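# Reseat cabinet side panel lip in rail and relatch

## Task

The side panel of the wall cabinet is latched shut, but its bottom lip sits outside the rail instead of in it. Get that lower lip into the rail, then leave the panel latched closed once more.

## Robot and tools

Robot: two arms, left_arm and right_arm, each ending in a two-finger gripper. In the scene frame the origin is at table-top height, midway between the nominal arm bases; +z points up, +x reaches out over the table, and left_arm is on the +y side (about y +0.389), right_arm on the -y side (about y -0.427). Image left/right does not match arm names. Cameras: cam_head_left, cam_head_right, cam_high (fixed, scene frame) and cam_left_wrist, cam_right_wrist (carried); all 672x504.

Frames: each arm reports its gripper position (m), quat_wxyz and velocities in its own base frame. Motion offsets, however, are along the axes of that arm's current Hand target. Gripper axes: fingers point along +z, close along y; a block juts about 10 cm toward +x. end_effector_position is the point between closed pads; fingertips extend roughly 19 mm past it when closed.

execute_actions(actions, cameras): actions is a list of actions; each action is up to 15 rows, one row per 1/30 s; a short action repeats its final row to fill 15 steps. Every row holds 18 numbers in [-1, 1]: left dx, dy, dz, rx, ry, rz, left gripper position, force_limit, speed, then the same nine for the right arm. The six pose numbers are an offset from that arm's Hand target as it was when the action began (not from the previous row); 1.0 equals 0.6 m or 180 degrees, and rx, ry, rz form one rotation vector. Sending the same offset again moves further. All zeros re-requests the current Hand target. Images return only when actions is empty or cameras lists them.

Gripper numbers: position +1 is fully open (85 mm), about -0.8 brings the pads together, -1 closes until blocked. force_limit and speed (both start at +1) set grip strength and closing rate: speed -1 about 20 mm/s, 0 about 85, +1 about 150. A firm, slow close at force_limit -1 gives roughly 30 N per pad; fast closes from wider give 120 to 245 N. Always resend the current three gripper numbers for an arm you are not changing; 0 is a real command. New force_limit/speed only apply after a position change of at least 0.01.

move(target, speed, blend, stop_force, zero, blocking, cameras): target is one 18-number row or a list of up to 15 rows, laid out as above; every row's offsets count from the Hand targets at the move's start. speed is m/s (0.002 to 3.6, default 0.25; rotation up to twice that in rad/s), one value or one per target. blend (m) rounds corners in a list; 0 stops at each. stop_force (N, 3 to 120, one value for both arms) ends an arm's path when its wrist senses that much opposing push; the arm then backs to just before contact but keeps some press. Do not rely on it while the gripper rotates, and omit it when pulling away from something you press on. zero (default true) re-zeros the sensor before the move. blocking=false returns after about 0.5 s while the motion continues (not allowed with stop_force). Moves are straight lines that ignore obstacles; keep them clear of the arm's own base. Its result adds a move: line: done (within 3 mm and 2 degrees), off_target, moving, held or fault, plus limits such as paced (pose clipped) or held (steps withheld).

wait(seconds 0 to 10): let time pass holding commands. stop(): brake a running move. zoom_image(camera, region [x0, y0, x1, y1] pixels, at most 504x504): enlarge part of the newest image of that camera. zero_wrist_force(arm): treat current wrist readings as zero. finished_scene(scene): end the current scene, giving its number; irreversible, so call it only once the lip is in the rail and the panel stays latched without the robot.

Results: Hand target is the last commanded pose after clipping; the gripper often rests a little short of it, so send the missing distance as an offset. Orientation commands are clipped to within 32 degrees of the measured one per step. object_status: 0 moving, 1 blocked while opening, 2 blocked while closing (a grip), 3 reached the requested opening or pads met. position_measured is in counts (3 open, 130 about 40 mm, 230 closed). Wrist force/torque are in the gripper's own axes, a push showing as force from the surface into the arm; a third line gives the peak since last shown. Joint torques include the arm's weight. MOTOR HOT appears at 70 °C; at 85 °C the arm brakes for 30 to 60 s.

Avoid: a net outside force near 150 N or joint contact torque at its limit (wrist joints 24.6 N m, others 132) stops that arm for 10 s; arms are stiff, so aiming even slightly beyond a firm contact can trigger this. Move slowly when touching the panel or cabinet. Do not bump the arms together; the clearance check does not fully prevent it. Do not squeeze hard on parts resting on something, twist hard, slam, or let anything drop or leave the table. A loose object may occasionally be nudged by outside disturbance.

Each tool is called as name(argument=value, ...), one argument or row to a line, values as JSON.

## Session

execute_actions(
  actions=[],
)

Scene clock: 0.00 s.
left_arm: end_effector_position=(+0.1116, -0.0176, +0.2662) position_measured=3 object_status=3 end_effector_quat_wxyz=(-0.163, +0.648, +0.744, -0.021) | right_arm: end_effector_position=(+0.6154, -0.4065, +0.2722) position_measured=3 object_status=3 end_effector_quat_wxyz=(-0.217, -0.127, +0.940, -0.231)
Joint positions: left_arm=[-1.109 -2.473 2.184 -0.992 -1.732 0.348] | right_arm=[2.939 -2.228 -0.894 -1.886 0.989 -0.382]
Joint velocities: within noise
Joint torques (N m): no reading
Motor temperatures (°C): left_arm=[29 30 32 38 32 36] | right_arm=[26 28 27 27 28 32]
Wrist force (N): no reading
Wrist torque (N m): no reading
Wrist force, peak (N): no reading
Hand target: left_arm +0.1116, -0.0176, +0.2662; -0.163, +0.648, +0.744, -0.021 | right_arm +0.6154, -0.4065, +0.2722; -0.217, -0.127, +0.940, -0.231
Tool commands: left_gripper/position=+1.0 left_gripper/force_limit=+1.0 left_gripper/speed=+1.0 right_gripper/position=+1.0 right_gripper/force_limit=+1.0 right_gripper/speed=+1.0

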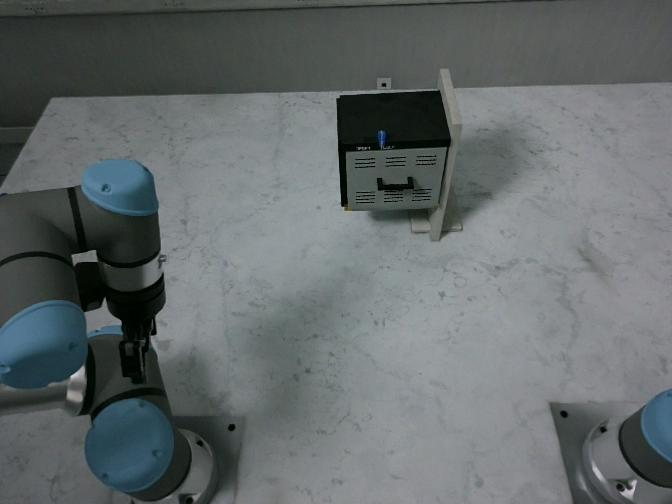

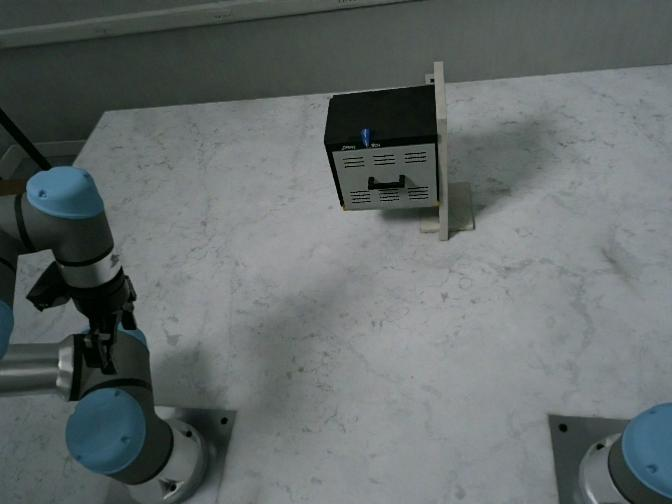

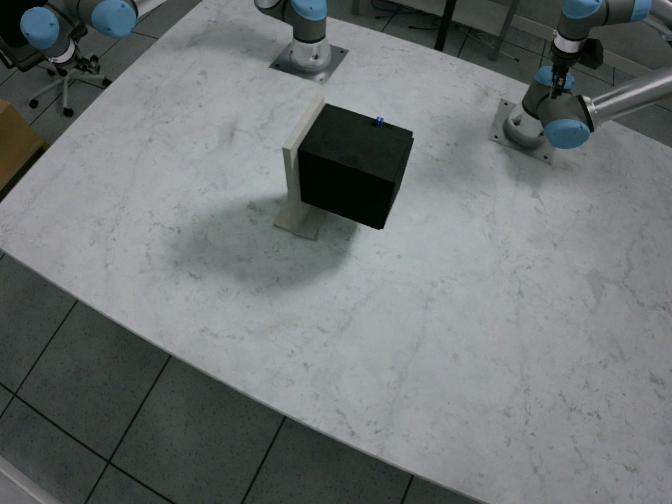

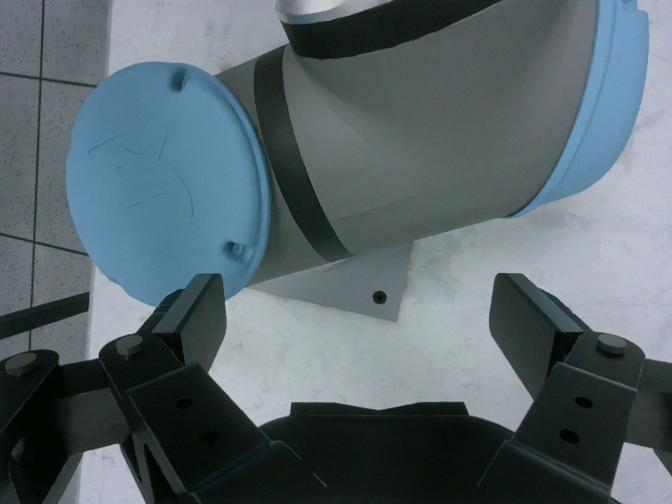

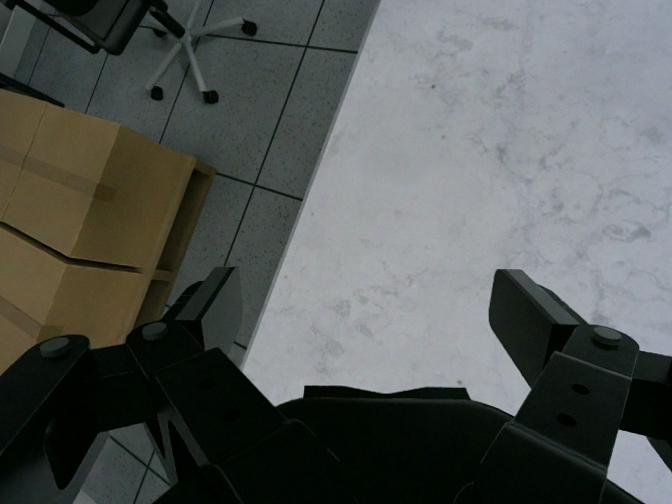

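zoom_image(
  camera="cam_head_left",
  region=[310, 60, 490, 250],
)

zoom_image(
  camera="cam_head_right",
  region=[310, 60, 490, 250],
)

zoom_image(
  camera="cam_high",
  region=[260, 80, 430, 250],
)

Scaled by 2.653 from the camera's 672x504 image, which has a finer 960x720 frame.

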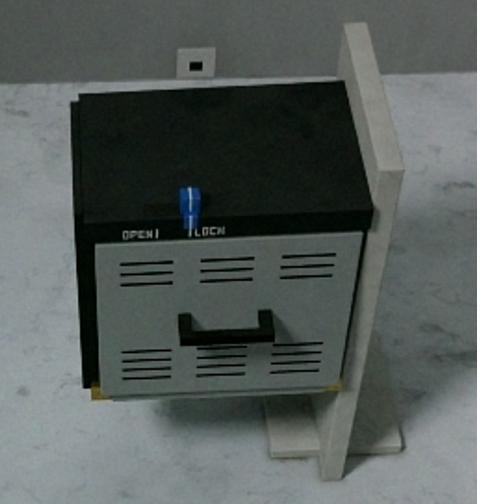

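Scaled by 2.653 from the camera's 672x504 image, which has a finer 960x720 frame.

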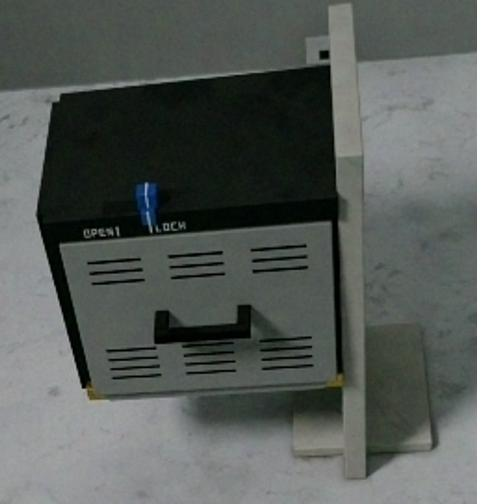

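Scaled by 2.965 from the camera's 672x504 image, which has a finer 960x720 frame.

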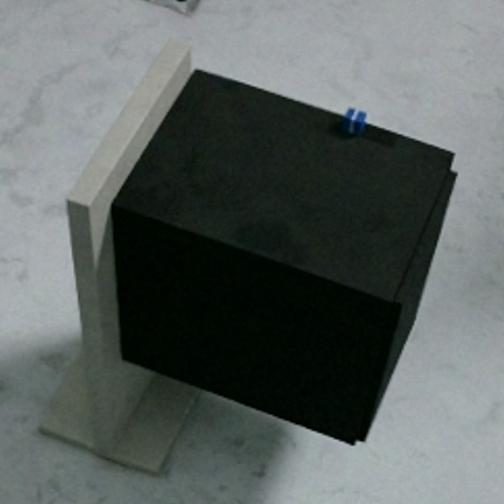

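move(
  target=[-0.175,0.302,-0.530,-0.407,0.277,0.409,1,1,1,0,0,0,0,0,0,1,1,1],
  speed=0.5,
  cameras=["all"],
)

Scene clock: 5.60 s.
left_arm: end_effector_position=(+0.3819, -0.1479, +0.5005) position_measured=3 object_status=3 end_effector_quat_wxyz=(+0.000, +0.843, +0.000, +0.537) end_effector_velocity=(+0.000, +0.000, +0.001) end_effector_angular_velocity=(+0.000, -0.001, -0.002) | right_arm: end_effector_position=(+0.6154, -0.4065, +0.2722) position_measured=3 object_status=3 end_effector_quat_wxyz=(-0.217, -0.127, +0.940, -0.231)
Joint positions: left_arm=[-1.469 -2.371 2.034 -1.445 -0.447 1.805] | right_arm=[2.939 -2.228 -0.894 -1.886 0.989 -0.382]
Joint velocities: left_arm=[0 0 -0.001 -0.003 0.001 0.005] | right_arm=[within noise]
Joint torques (N m): left_arm=[-12.28 16.93 -35.79 -4.22 2.25 2.01] | right_arm=[-0.02 50.74 21.96 2.18 -1.18 -0.18]
Wrist force (N): left_arm=[-0.9 0.1 -1.0] | right_arm=[0.0 0.2 0.1]
Wrist torque (N m): left_arm=[0.01 0.28 0.03] | right_arm=[0.03 0.01 0.00]
Wrist force, peak (N): left_arm=[-1.4 -0.1 -1.3] | right_arm=[0.0 0.6 0.1]
Hand target: left_arm +0.3819, -0.1480, +0.5005; +0.000, +0.844, +0.000, +0.537 | right_arm +0.6154, -0.4065, +0.2722; -0.217, -0.127, +0.940, -0.231
Off the commanded pose: left_arm 0.000 m, 0 deg | right_arm 0.000 m, 0 deg.
move: done

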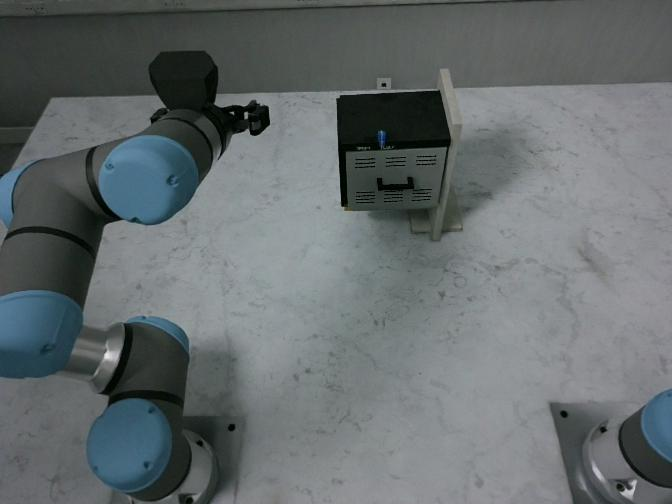

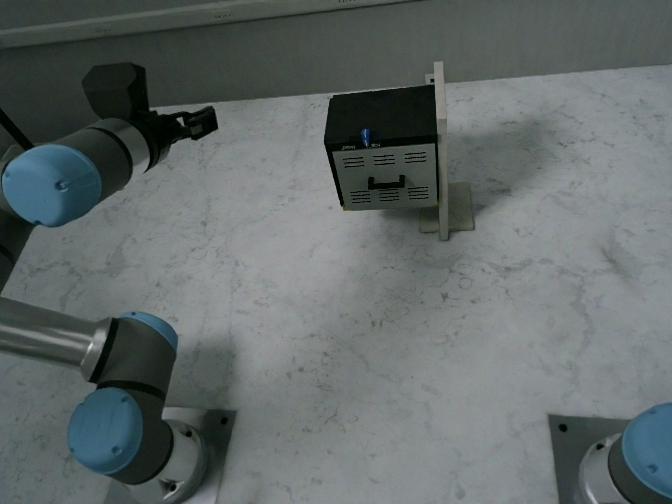

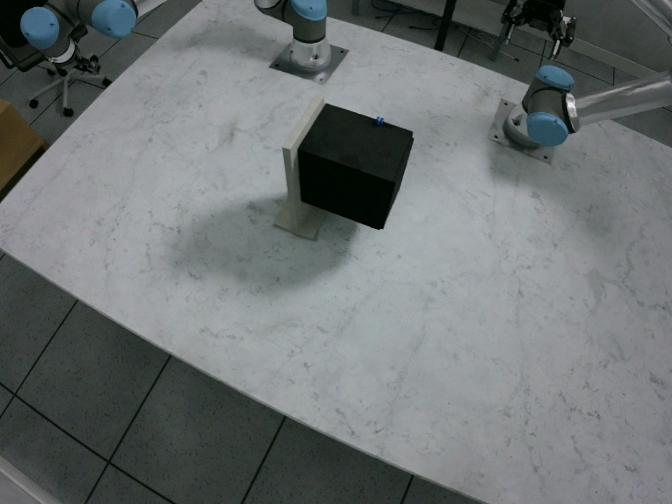

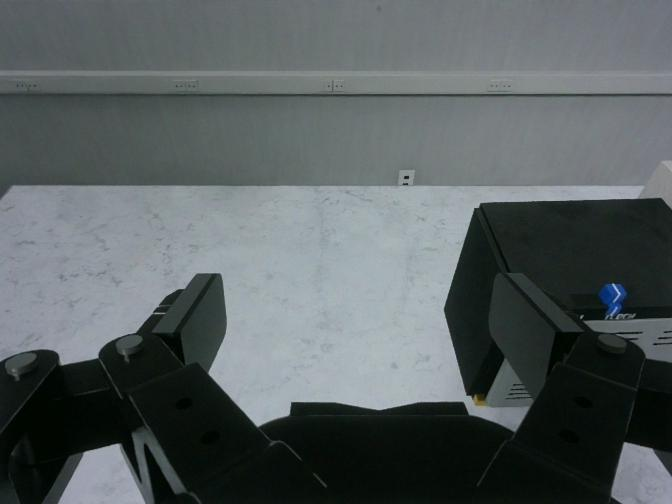

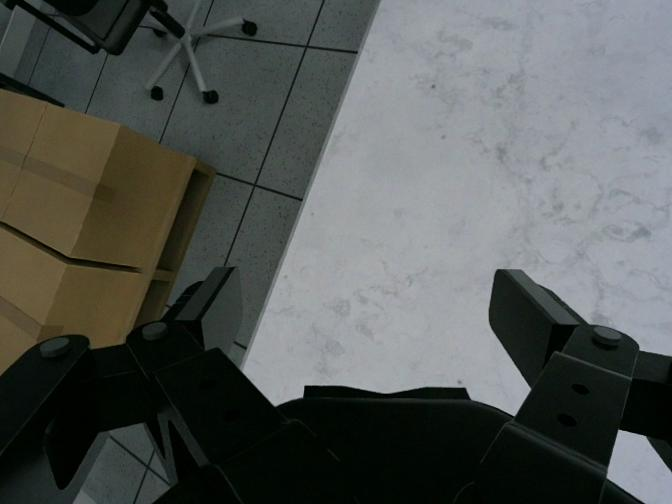

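move(
  target=[0,0.4,0,0,0,0,1,1,1,0,0,0,0,0,0,1,1,1],
  speed=0.5,
  cameras=["cam_left_wrist","cam_head_left"],
)

zoom_image(
  camera="cam_left_wrist",
  region=[170, 150, 500, 460],
)

Scene clock: 7.20 s.
left_arm: end_effector_position=(+0.3821, -0.3879, +0.5004) position_measured=3 object_status=3 end_effector_quat_wxyz=(+0.000, +0.844, +0.000, +0.537) | right_arm: end_effector_position=(+0.6154, -0.4065, +0.2722) position_measured=3 object_status=3 end_effector_quat_wxyz=(-0.217, -0.127, +0.940, -0.231)
Joint positions: left_arm=[-1.53 -1.801 1.739 -1.594 -0.439 1.665] | right_arm=[2.939 -2.228 -0.894 -1.886 0.989 -0.382]
Joint torques (N m): left_arm=[-11.83 -7.83 -39.06 -2.78 1.32 -1.66] | right_arm=[0.02 49.95 21.96 2.04 -1.18 -0.21]
Wrist force (N): left_arm=[-1.2 0.4 -0.9] | right_arm=[0.0 0.1 0.0]
Wrist torque (N m): left_arm=[0.05 0.32 0.03] | right_arm=[0.01 0.00 0.00]
Wrist force, peak (N): left_arm=[-0.9 4.3 -0.7] | right_arm=[0.0 0.5 0.2]
Hand target: left_arm +0.3821, -0.3880, +0.5006; +0.000, +0.844, +0.000, +0.537 | right_arm +0.6154, -0.4065, +0.2722; -0.217, -0.127, +0.940, -0.231
Off the commanded pose: left_arm 0.000 m, 0 deg | right_arm 0.000 m, 0 deg.
move: done
Images, in order (width x height): cam_head_left 672x504, cam_left_wrist 672x504.

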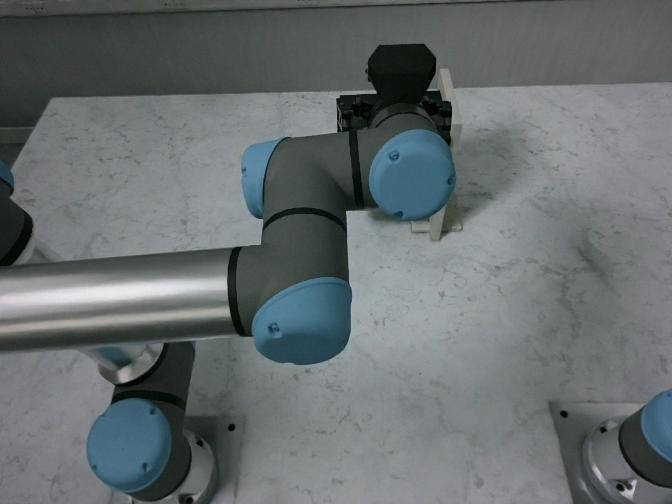

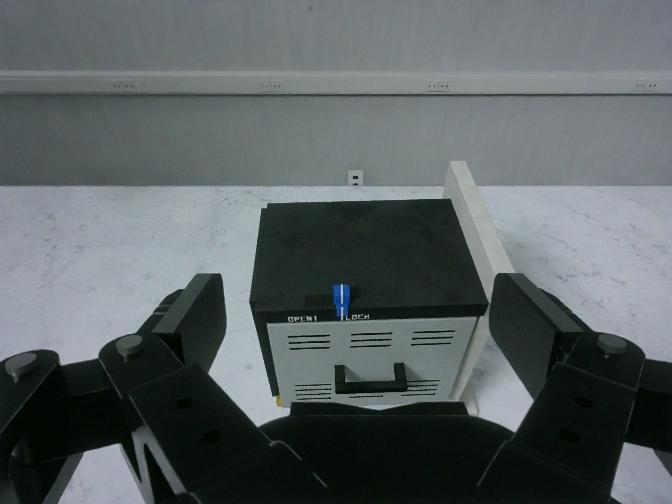

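Scaled by 1.527 from the camera's 672x504 image, which has a finer 960x720 frame.

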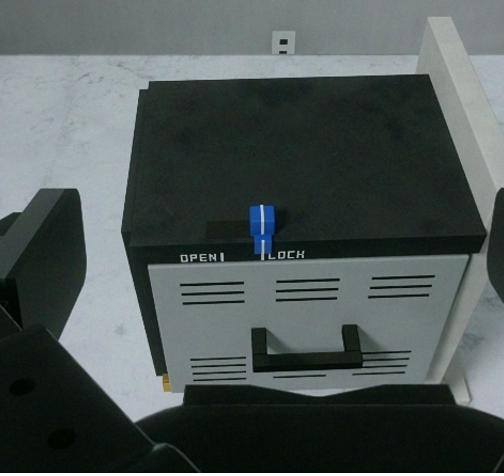

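move(
  target=[-0.337,0,0.066,0,0.139,0,1,1,1,0,0,0,0,0,0,1,1,1],
  speed=0.4,
  cameras=["cam_left_wrist"],
)

zoom_image(
  camera="cam_left_wrist",
  region=[190, 100, 500, 440],
)

Scene clock: 10.40 s.
left_arm: end_effector_position=(+0.3324, -0.3881, +0.3006) position_measured=3 object_status=3 end_effector_quat_wxyz=(+0.000, +0.707, +0.000, +0.707) | right_arm: end_effector_position=(+0.6154, -0.4065, +0.2722) position_measured=3 object_status=3 end_effector_quat_wxyz=(-0.217, -0.127, +0.940, -0.231)
Joint positions: left_arm=[-1.723 -1.507 2.002 -0.496 -0.153 0.001] | right_arm=[2.939 -2.228 -0.894 -1.886 0.989 -0.382]
Joint torques (N m): left_arm=[12.78 -31.54 -20.29 -0.76 -1.53 1.52] | right_arm=[-0.43 49.58 22.92 2.16 -1.02 -0.1]
Wrist force (N): left_arm=[-0.8 0.5 -1.2] | right_arm=[0.0 0.1 0.3]
Wrist torque (N m): left_arm=[0.09 0.29 -0.08] | right_arm=[0.02 0.00 0.00]
Wrist force, peak (N): left_arm=[-5.7 -0.1 -2.1] | right_arm=[0.3 0.0 0.5]
Hand target: left_arm +0.3324, -0.3881, +0.3006; +0.000, +0.707, +0.000, +0.707 | right_arm +0.6154, -0.4065, +0.2722; -0.217, -0.127, +0.940, -0.231
Off the commanded pose: left_arm 0.000 m, 0 deg | right_arm 0.000 m, 0 deg.
move: done
Images, in order (width x height): cam_left_wrist 672x504.

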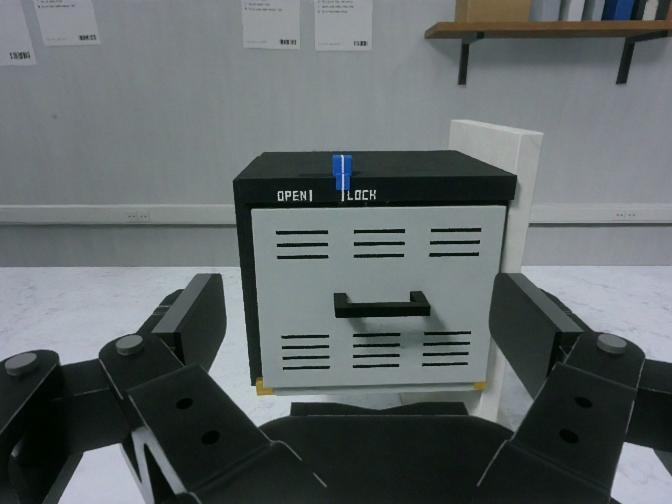

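Scaled by 1.482 from the camera's 672x504 image, which has a finer 960x720 frame.

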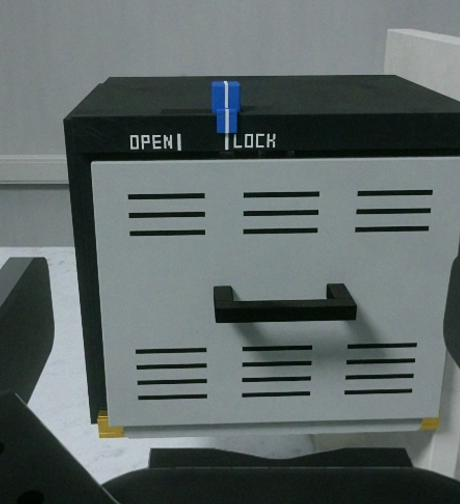

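move(
  target=[0,0,0.1,0,0,0,1,1,1,0,0,0,0,0,0,1,1,1],
  speed=0.2,
  cameras=["cam_left_wrist","cam_head_left","cam_head_right"],
)

Scene clock: 12.73 s.
left_arm: end_effector_position=(+0.3924, -0.3881, +0.3006) position_measured=3 object_status=3 end_effector_quat_wxyz=(+0.000, +0.707, +0.000, +0.707) | right_arm: end_effector_position=(+0.6154, -0.4065, +0.2722) position_measured=3 object_status=3 end_effector_quat_wxyz=(-0.217, -0.127, +0.940, -0.231)
Joint positions: left_arm=[-1.565 -1.471 1.962 -0.499 0.004 0.008] | right_arm=[2.939 -2.228 -0.894 -1.886 0.989 -0.382]
Joint torques (N m): left_arm=[9.36 -31.29 -6.85 1.62 0.78 -1.94] | right_arm=[-0.48 49.64 22.7 2.03 -1.14 -0.17]
Wrist force (N): left_arm=[-0.5 0.8 -1.3] | right_arm=[0.0 -0.1 0.1]
Wrist torque (N m): left_arm=[0.13 0.24 -0.07] | right_arm=[-0.03 0.00 0.00]
Wrist force, peak (N): left_arm=[-0.9 0.6 -3.2] | right_arm=[-0.3 0.5 -0.1]
Hand target: left_arm +0.3924, -0.3880, +0.3006; +0.000, +0.707, +0.000, +0.707 | right_arm +0.6154, -0.4065, +0.2722; -0.217, -0.127, +0.940, -0.231
Off the commanded pose: left_arm 0.000 m, 0 deg | right_arm 0.000 m, 0 deg.
move: done
Images, in order (width x height): cam_head_left 672x504, cam_head_right 672x504, cam_left_wrist 672x504.

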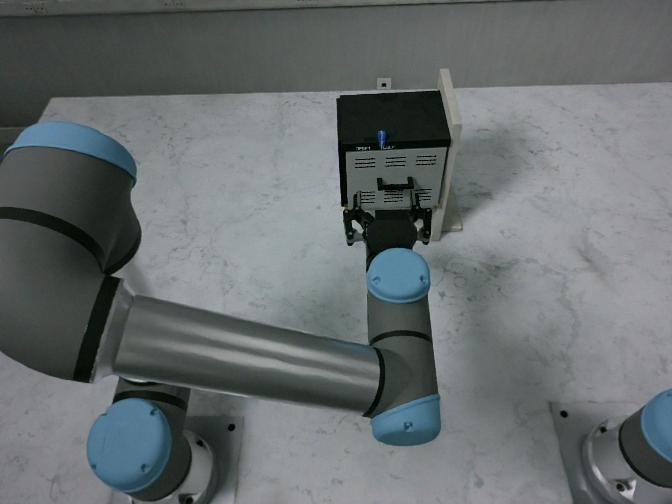

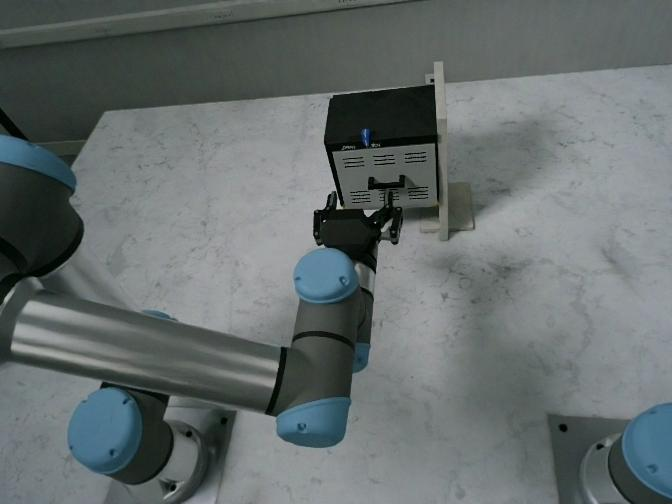

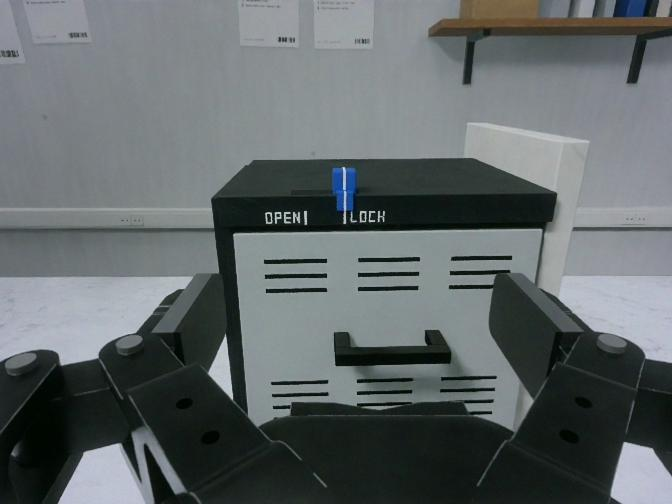

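move(
  target=[-0.128,0.067,0,0,0,-0.5,1,1,1,0,0,0,0,0,0,1,1,1],
  speed=0.4,
  cameras=["cam_left_wrist","cam_head_left","cam_head_right"],
)

zoom_image(
  camera="cam_left_wrist",
  region=[100, 50, 600, 450],
)

Scene clock: 18.17 s.
left_arm: end_effector_position=(+0.3923, -0.4282, +0.2237) position_measured=3 object_status=3 end_effector_quat_wxyz=(+0.500, +0.499, +0.500, +0.501) | right_arm: end_effector_position=(+0.6154, -0.4065, +0.2722) position_measured=3 object_status=3 end_effector_quat_wxyz=(-0.217, -0.127, +0.940, -0.231)
Joint positions: left_arm=[-1.566 -1.355 2.118 -1.345 0.003 -0.988] | right_arm=[2.939 -2.228 -0.894 -1.886 0.989 -0.382]
Joint torques (N m): left_arm=[-11.41 -36.78 -32.16 -1.41 3.78 -1.88] | right_arm=[-0.08 50.87 22.31 2.17 -0.9 -0.15]
Wrist force (N): left_arm=[1.3 0.1 -4.0] | right_arm=[-0.1 0.4 0.3]
Wrist torque (N m): left_arm=[-0.03 -0.18 -0.09] | right_arm=[0.05 0.02 0.00]
Wrist force, peak (N): left_arm=[1.4 0.1 -4.2] | right_arm=[-0.3 0.0 0.6]
Hand target: left_arm +0.3925, -0.4282, +0.2238; +0.500, +0.500, +0.500, +0.500 | right_arm +0.6154, -0.4065, +0.2722; -0.217, -0.127, +0.940, -0.231
Off the commanded pose: left_arm 0.000 m, 0 deg | right_arm 0.000 m, 0 deg.
move: done
Images, in order (width x height): cam_head_left 672x504, cam_head_right 672x504, cam_left_wrist 672x504.

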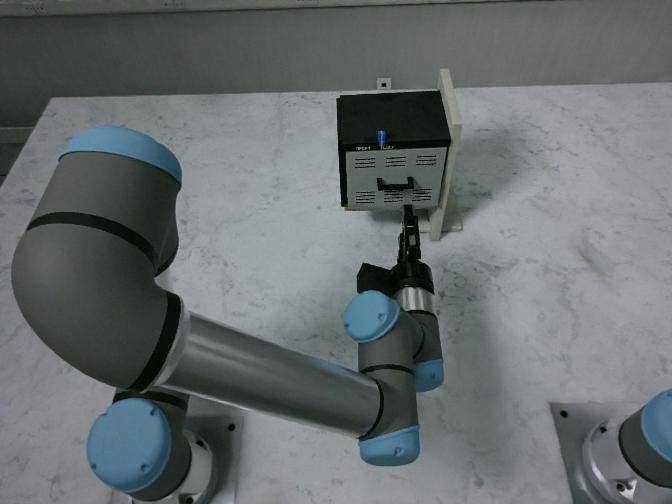

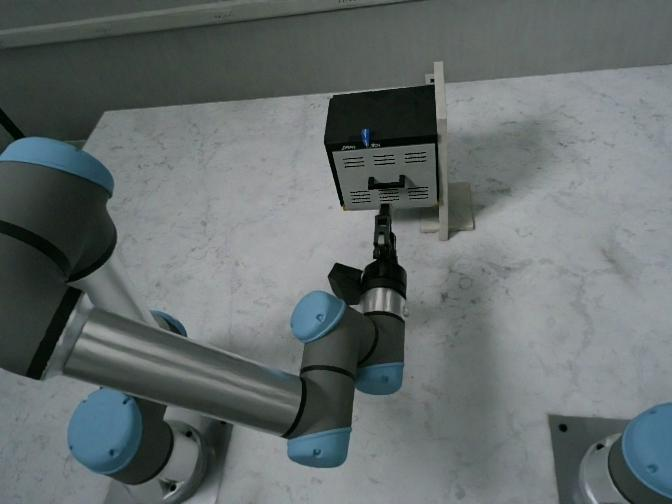

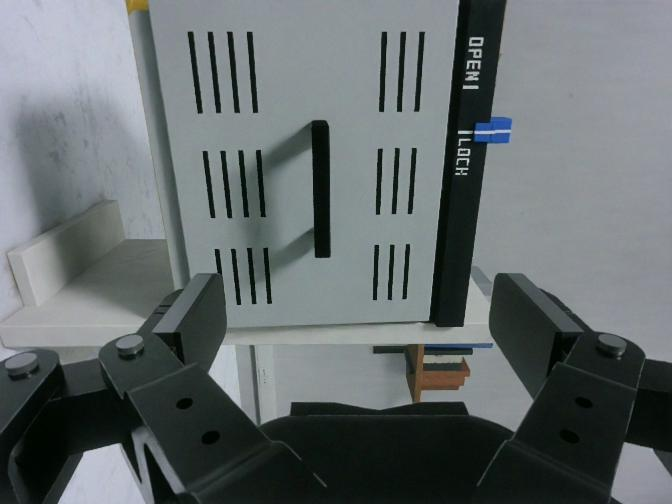

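Scaled by 1.008 from the camera's 672x504 image, which has a finer 960x720 frame.

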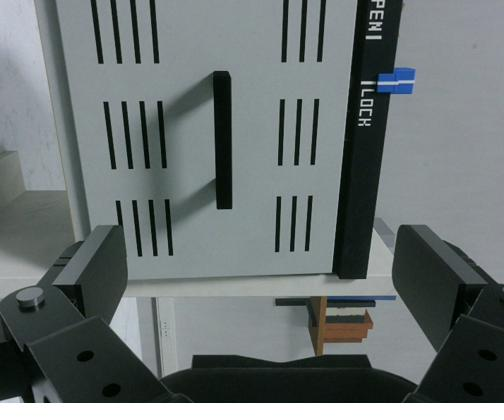

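move(
  target=[0.02,-0.023,0.1,0,0,0,1,1,1,0,0,0,0,0,0,1,1,1],
  speed=0.2,
  cameras=["cam_left_wrist","cam_head_left"],
)

zoom_image(
  camera="cam_head_left",
  region=[310, 60, 490, 250],
)

Scene clock: 20.27 s.
left_arm: end_effector_position=(+0.4525, -0.4163, +0.2100) position_measured=3 object_status=3 end_effector_quat_wxyz=(+0.500, +0.500, +0.500, +0.500) | right_arm: end_effector_position=(+0.6154, -0.4065, +0.2722) position_measured=3 object_status=3 end_effector_quat_wxyz=(-0.217, -0.127, +0.940, -0.231)
Joint positions: left_arm=[-1.426 -1.232 1.935 -0.703 0.144 -1.571] | right_arm=[2.939 -2.228 -0.894 -1.886 0.989 -0.382]
Joint torques (N m): left_arm=[12.88 -38.54 -7.64 -1.34 1.27 1.6] | right_arm=[-0.08 49.6 22.21 1.89 -0.97 -0.19]
Wrist force (N): left_arm=[1.2 0.2 -3.9] | right_arm=[-0.6 0.2 0.2]
Wrist torque (N m): left_arm=[0.02 -0.15 -0.17] | right_arm=[0.02 0.10 0.00]
Wrist force, peak (N): left_arm=[0.9 1.0 -5.7] | right_arm=[-0.6 0.2 0.2]
Hand target: left_arm +0.4525, -0.4162, +0.2100; +0.500, +0.500, +0.500, +0.500 | right_arm +0.6154, -0.4065, +0.2722; -0.217, -0.127, +0.940, -0.231
Off the commanded pose: left_arm 0.000 m, 0 deg | right_arm 0.000 m, 0 deg.
move: done
Images, in order (width x height): cam_head_left 672x504, cam_left_wrist 672x504.

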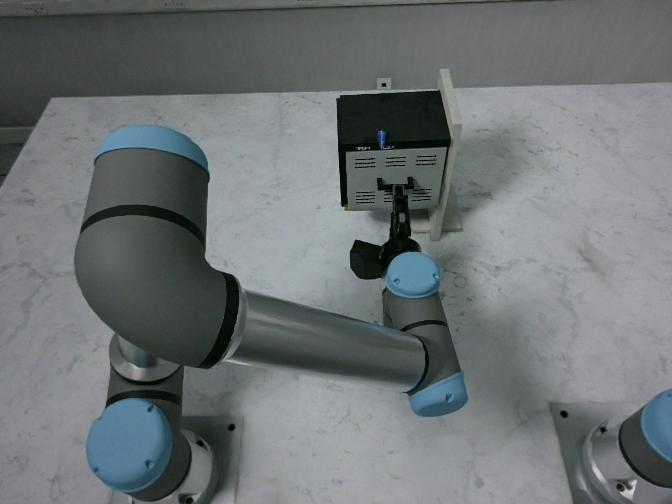

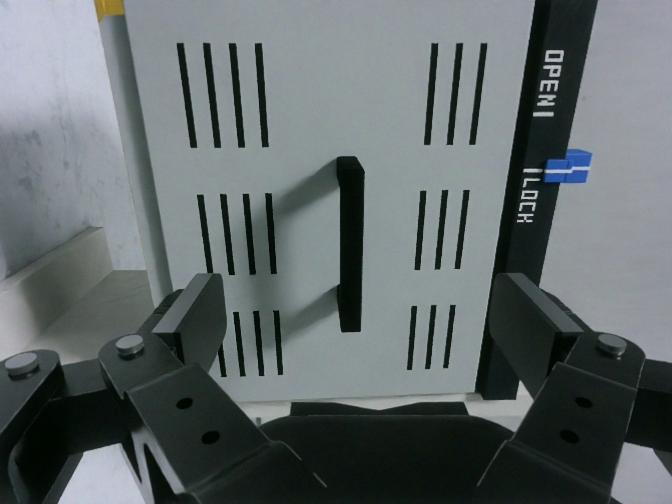

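Scaled by 2.653 from the camera's 672x504 image, which has a finer 960x720 frame.

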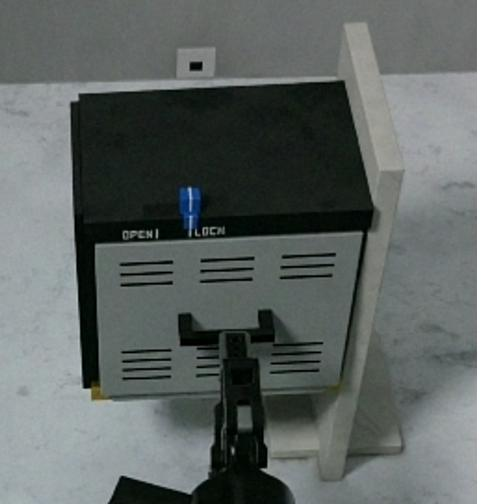

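move(
  target=[0,0,0.09,0,0,0,1,1,1,0,0,0,0,0,0,1,1,1],
  speed=0.1,
  stop_force=12,
  cameras=["cam_left_wrist","cam_head_left"],
)

zoom_image(
  camera="cam_head_left",
  region=[310, 60, 490, 250],
)

Scene clock: 22.13 s.
left_arm: end_effector_position=(+0.5064, -0.4162, +0.2100) position_measured=3 object_status=3 end_effector_quat_wxyz=(+0.500, +0.500, +0.500, +0.500) | right_arm: end_effector_position=(+0.6154, -0.4065, +0.2722) position_measured=3 object_status=3 end_effector_quat_wxyz=(-0.217, -0.127, +0.940, -0.231)
Joint positions: left_arm=[-1.309 -1.181 1.859 -0.677 0.261 -1.571] | right_arm=[2.939 -2.228 -0.894 -1.886 0.989 -0.382]
Joint torques (N m): left_arm=[3.58 -45.82 -4.49 -1.51 2.12 1.4] | right_arm=[-0.22 49.8 22.59 2.08 -1 -0.28]
Wrist force (N): left_arm=[1.0 -0.3 -3.8] | right_arm=[-0.1 0.0 0.2]
Wrist torque (N m): left_arm=[-0.06 -0.11 -0.06] | right_arm=[-0.01 0.01 0.00]
Wrist force, peak (N): left_arm=[1.3 0.1 -5.3] | right_arm=[-0.2 0.3 0.4]
Hand target: left_arm +0.5065, -0.4162, +0.2100; +0.500, +0.500, +0.500, +0.500 | right_arm +0.6154, -0.4065, +0.2722; -0.217, -0.127, +0.940, -0.231
Off the commanded pose: left_arm 0.000 m, 0 deg | right_arm 0.000 m, 0 deg.
move: done
Images, in order (width x height): cam_head_left 672x504, cam_left_wrist 672x504.

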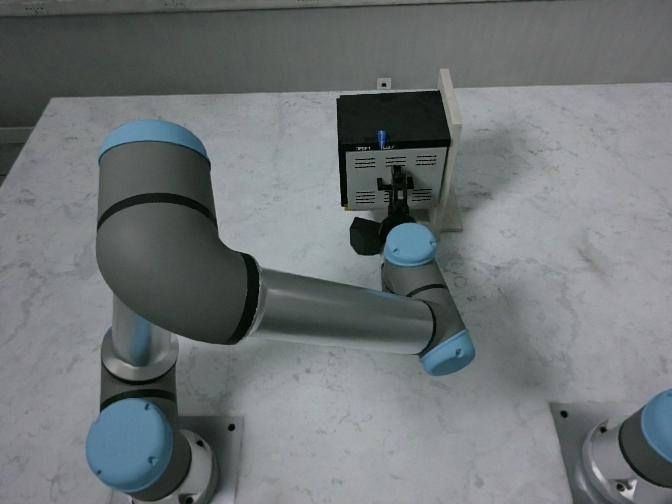

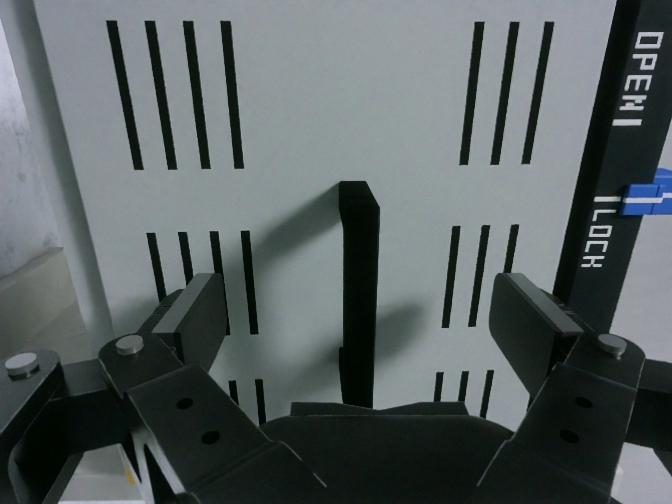

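Scaled by 2.653 from the camera's 672x504 image, which has a finer 960x720 frame.

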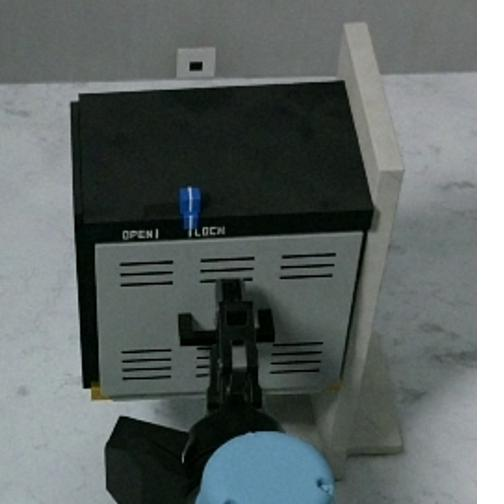

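execute_actions(
  actions=[
    [[0,0,0,0,0,0,-1,0,-1,0,0,0,0,0,0,1,1,1]],
    [[0,0,0,0,0,0,-1,0,-1,0,0,0,0,0,0,1,1,1]],
    [[0,0,0,0,0,0,-1,0,-1,0,0,0,0,0,0,1,1,1]],
    [[0,0,0,0,0,0,-1,0,-1,0,0,0,0,0,0,1,1,1]],
    [[0,0,0,0,0,0,-1,0,-1,0,0,0,0,0,0,1,1,1]],
    [[0,0,0,0,0,0,-1,0,-1,0,0,0,0,0,0,1,1,1]],
    [[0,0,0,0,0,0,-1,0,-1,0,0,0,0,0,0,1,1,1]],
    [[0,0,0,0,0,0,-1,0,-1,0,0,0,0,0,0,1,1,1]],
  ],
  cameras=["cam_left_wrist","cam_head_left"],
)

Scene clock: 27.60 s.
left_arm: end_effector_position=(+0.5051, -0.4172, +0.2095) position_measured=209 object_status=0 end_effector_quat_wxyz=(+0.499, +0.502, +0.499, +0.500) | right_arm: end_effector_position=(+0.6154, -0.4065, +0.2722) position_measured=3 object_status=3 end_effector_quat_wxyz=(-0.217, -0.127, +0.940, -0.231)
Joint positions: left_arm=[-1.312 -1.181 1.86 -0.675 0.261 -1.571] | right_arm=[2.939 -2.228 -0.894 -1.886 0.989 -0.382]
Joint torques (N m): left_arm=[1.04 -35.23 -18.45 -0.16 -0.22 -0.13] | right_arm=[-0.31 49.92 22.66 2.15 -0.84 -0.18]
Wrist force (N): left_arm=[5.2 15.6 -23.2] | right_arm=[0.2 0.2 -0.1]
Wrist torque (N m): left_arm=[0.23 -0.31 -0.25] | right_arm=[0.03 -0.03 0.00]
Wrist force, peak (N): left_arm=[-3.1 -35.2 -138.9] | right_arm=[0.1 0.0 0.6]
Hand target: left_arm +0.5051, -0.4172, +0.2095; +0.499, +0.502, +0.499, +0.500 | right_arm +0.6154, -0.4065, +0.2722; -0.217, -0.127, +0.940, -0.231
Tool commands: left_gripper/position=-1.0 left_gripper/force_limit=+0.003922 left_gripper/speed=-1.0 right_gripper/position=+1.0 right_gripper/force_limit=+1.0 right_gripper/speed=+1.0
Off the commanded pose: right_arm 0.000 m, 0 deg.
FORCE FAULT: contact force on the left arm reached its limit, and that arm stopped. The contact can be on any part of that arm, not only on its tool. That arm's remaining commands of this call were not run. That arm is still stopped at the end of this call. That arm stays stopped for about 9 more seconds. Until then a move that you send moves the other arm only, and its call returns only when the move has ended. Once the stop has ended, the next robot result says so. If the stop ends while you think or write, that arm runs what you send next, counted from a new Hand target: where the arm stands when the stop ends. While its stop runs, that arm takes no new command, but its gripper still runs the gripper command that each later call begins with. Until it ends, the stop uses up actions while you think or wait. An arm that is not stopped still takes commands.
Step readings (end_effector_position of left_arm | right_arm):
0: (+0.5065, -0.4162, +0.2100) | (+0.6154, -0.4065, +0.2722)
1: (+0.5065, -0.4162, +0.2100) | (+0.6154, -0.4065, +0.2722)
2: (+0.5065, -0.4162, +0.2100) | (+0.6154, -0.4065, +0.2722)
4: (+0.5065, -0.4162, +0.2100) | (+0.6154, -0.4065, +0.2722)
8: (+0.5065, -0.4162, +0.2100) | (+0.6154, -0.4065, +0.2722)
15: (+0.5065, -0.4162, +0.2100) | (+0.6154, -0.4065, +0.2722)
16: (+0.5065, -0.4162, +0.2100) | (+0.6154, -0.4065, +0.2722)
17: (+0.5065, -0.4162, +0.2100) | (+0.6154, -0.4065, +0.2722)
19: (+0.5065, -0.4162, +0.2100) | (+0.6154, -0.4065, +0.2722)
23: (+0.5065, -0.4162, +0.2100) | (+0.6154, -0.4065, +0.2722)
30: (+0.5065, -0.4162, +0.2100) | (+0.6154, -0.4065, +0.2722)
31: (+0.5065, -0.4162, +0.2100) | (+0.6154, -0.4065, +0.2722)
32: (+0.5065, -0.4162, +0.2100) | (+0.6154, -0.4065, +0.2722)
34: (+0.5065, -0.4162, +0.2100) | (+0.6154, -0.4065, +0.2722)
38: (+0.5065, -0.4162, +0.2100) | (+0.6154, -0.4065, +0.2722)
45: (+0.5065, -0.4162, +0.2100) | (+0.6154, -0.4065, +0.2722)
46: (+0.5065, -0.4162, +0.2100) | (+0.6154, -0.4065, +0.2722)
47: (+0.5065, -0.4162, +0.2100) | (+0.6154, -0.4065, +0.2722)
49: (+0.5065, -0.4162, +0.2100) | (+0.6154, -0.4065, +0.2722)
53: (+0.5065, -0.4162, +0.2100) | (+0.6154, -0.4065, +0.2722)
60: (+0.5065, -0.4162, +0.2100) | (+0.6154, -0.4065, +0.2722)
61: (+0.5065, -0.4162, +0.2100) | (+0.6154, -0.4065, +0.2722)
62: (+0.5065, -0.4162, +0.2100) | (+0.6154, -0.4065, +0.2722)
64: (+0.5065, -0.4162, +0.2100) | (+0.6154, -0.4065, +0.2722)
68: (+0.5065, -0.4161, +0.2100) | (+0.6154, -0.4065, +0.2722)
75: (+0.5064, -0.4161, +0.2099) | (+0.6154, -0.4065, +0.2722)
76: (+0.5064, -0.4161, +0.2099) | (+0.6154, -0.4065, +0.2722)
77: (+0.5064, -0.4161, +0.2099) | (+0.6154, -0.4065, +0.2722)
79: (+0.5064, -0.4162, +0.2099) | (+0.6154, -0.4065, +0.2722)
83: (+0.5063, -0.4162, +0.2099) | (+0.6154, -0.4065, +0.2722)
90: (+0.5063, -0.4162, +0.2099) | (+0.6154, -0.4065, +0.2722)
91: (+0.5061, -0.4164, +0.2098) | (+0.6154, -0.4065, +0.2722)
92: (+0.5059, -0.4165, +0.2096) | (+0.6154, -0.4065, +0.2722)
94: (+0.5056, -0.4167, +0.2095) | (+0.6154, -0.4065, +0.2722)
98: (+0.5053, -0.4170, +0.2095) | (+0.6154, -0.4065, +0.2722)
105: (+0.5051, -0.4172, +0.2094) | (+0.6154, -0.4065, +0.2722)
106: (+0.5051, -0.4172, +0.2094) | (+0.6154, -0.4065, +0.2722)
107: (+0.5051, -0.4172, +0.2094) | (+0.6154, -0.4065, +0.2722)
109: (+0.5051, -0.4172, +0.2094) | (+0.6154, -0.4065, +0.2722)
113: (+0.5051, -0.4173, +0.2094) | (+0.6154, -0.4065, +0.2722)
120: (+0.5051, -0.4172, +0.2095) | (+0.6154, -0.4065, +0.2722)
Images, in order (width x height): cam_head_left 672x504, cam_left_wrist 672x504.

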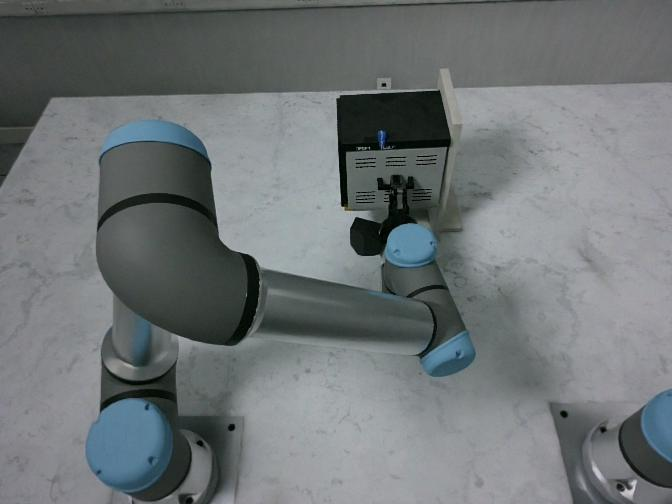

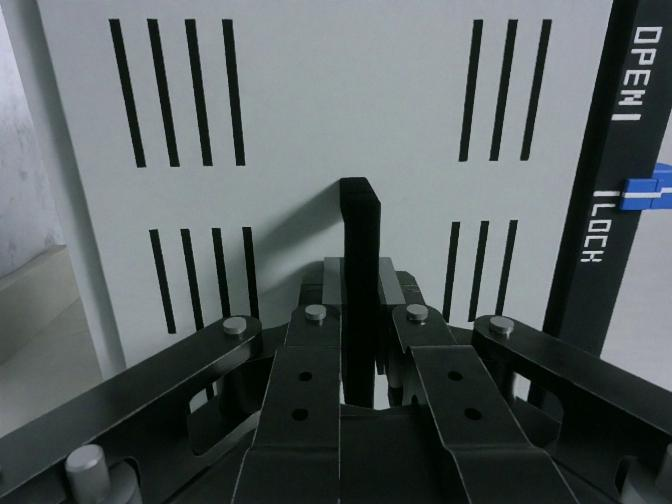

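move(
  target=[0,0,0,0,0,0,-0.3,0,-1,0.363,0.501,-0.606,-0.150,-0.141,0.0825,0.1,0,0],
  speed=0.5,
)

wait(
  seconds=6,
  cameras=["all"],
)

Scene clock: 31.50 s.
left_arm: end_effector_position=(+0.5051, -0.4172, +0.2095) position_measured=167 object_status=3 end_effector_quat_wxyz=(+0.499, +0.502, +0.499, +0.500) | right_arm: end_effector_position=(+0.4501, +0.0000, +0.5503) position_measured=117 object_status=3 end_effector_quat_wxyz=(+0.000, +0.000, +1.000, +0.000) end_effector_velocity=(+0.000, +0.001, +0.000) end_effector_angular_velocity=(+0.000, +0.000, -0.003)
Joint positions: left_arm=[-1.312 -1.181 1.86 -0.675 0.261 -1.571] | right_arm=[3.443 -1.583 -0.963 -2.166 1.57 0.301]
Joint velocities: left_arm=[within noise] | right_arm=[0.003 0 0 0 0 0.006]
Joint torques (N m): left_arm=[0.35 -35.58 -18.54 -0.24 -0.2 -0.13] | right_arm=[10.19 27.86 11 4.21 1.98 1.85]
Wrist force (N): left_arm=[1.3 -0.1 -6.8] | right_arm=[1.0 -0.1 -0.1]
Wrist torque (N m): left_arm=[-0.08 -0.17 -0.05] | right_arm=[-0.11 -0.20 0.13]
Wrist force, peak (N): left_arm=[5.3 15.7 -23.4] | right_arm=[3.2 2.6 -2.1]
Hand target: left_arm +0.5051, -0.4172, +0.2095; +0.499, +0.502, +0.499, +0.500 | right_arm +0.4501, +0.0001, +0.5503; +0.000, +0.000, +1.000, +0.000
Tool commands: left_gripper/position=-0.301961 left_gripper/force_limit=+0.003922 left_gripper/speed=-1.0 right_gripper/position=+0.1 right_gripper/force_limit=+0.0 right_gripper/speed=+0.0
Off the commanded pose: right_arm 0.000 m, 0 deg.
FORCE FAULT, CONTINUED: the left arm was still stopped when this call began, by the force fault that an earlier result reported. Since the last result the stop counts as 4 of the actions that you can send in this scene. That arm ran no command of this call; its gripper ran only the gripper command that the call began with. That arm is still stopped at the end of this call. That arm stays stopped for about 5 more seconds. If the stop ends while you think or write, that arm runs what you send next, counted from a new Hand target: where the arm stands when the stop ends. While its stop runs, that arm takes no new command, but its gripper still runs the gripper command that each later call begins with.
move: done (right_arm), not run (left_arm; its earlier fault stop)

Scene clock: 37.50 s.
left_arm: end_effector_position=(+0.5051, -0.4172, +0.2095) position_measured=167 object_status=3 end_effector_quat_wxyz=(+0.499, +0.502, +0.499, +0.500) | right_arm: end_effector_position=(+0.4501, +0.0001, +0.5503) position_measured=117 object_status=3 end_effector_quat_wxyz=(+0.000, +0.000, +1.000, +0.000)
Joint positions: left_arm=[-1.312 -1.181 1.86 -0.675 0.261 -1.571] | right_arm=[3.443 -1.583 -0.963 -2.166 1.57 0.301]
Joint torques (N m): left_arm=[0.86 -34.82 -18.16 -0.1 -0.3 -0.14] | right_arm=[9.14 27.26 7.94 3.93 2.14 1.08]
Wrist force (N): left_arm=[1.6 -0.5 -7.0] | right_arm=[1.0 -0.2 -0.1]
Wrist torque (N m): left_arm=[-0.09 -0.20 -0.06] | right_arm=[-0.12 -0.18 0.10]
Wrist force, peak (N): left_arm=[1.6 -1.1 -7.1] | right_arm=[1.2 -0.1 0.1]
Hand target: left_arm +0.5051, -0.4172, +0.2095; +0.499, +0.502, +0.499, +0.500 | right_arm +0.4501, +0.0001, +0.5503; +0.000, +0.000, +1.000, +0.000
Tool commands: left_gripper/position=-0.301961 left_gripper/force_limit=+0.003922 left_gripper/speed=-1.0 right_gripper/position=+0.1 right_gripper/force_limit=+0.0 right_gripper/speed=+0.0
Off the commanded pose: right_arm 0.000 m, 0 deg.
FORCE FAULT, CONTINUED: the left arm's stop, for the force fault that an earlier result reported, is over. The rest of the stop counts as 10 of the actions that you can send in this scene. That arm's target is now where it stood when the stop ended, not its last command. That arm accepts commands again.
wait: 6.00 s; at rest by 0.17 s

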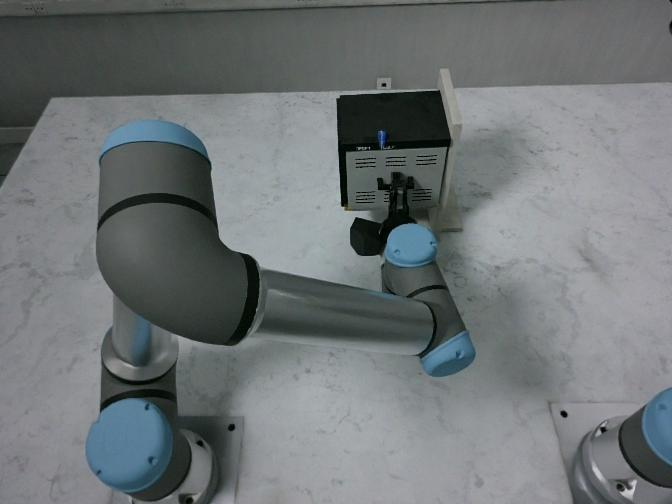

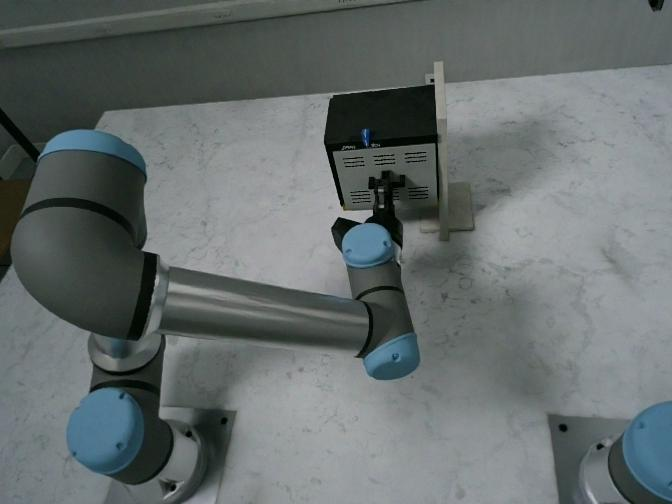

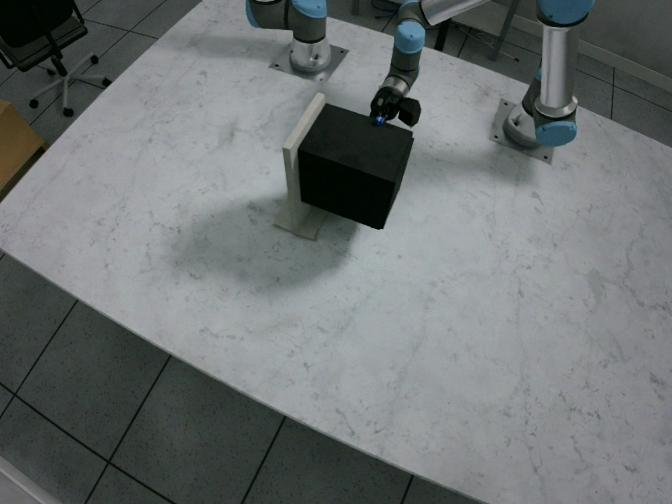

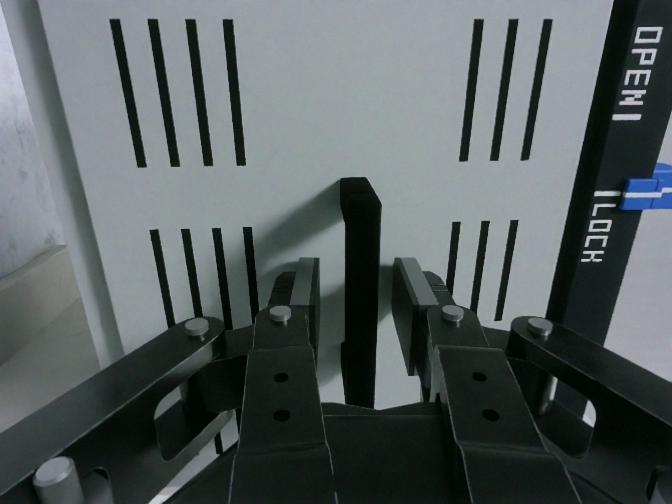

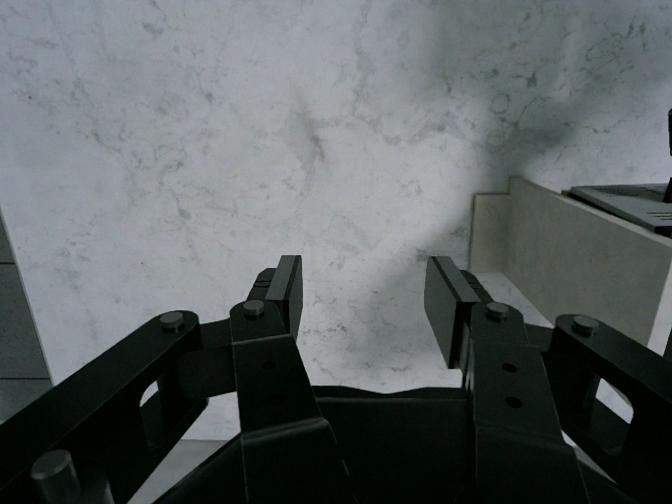

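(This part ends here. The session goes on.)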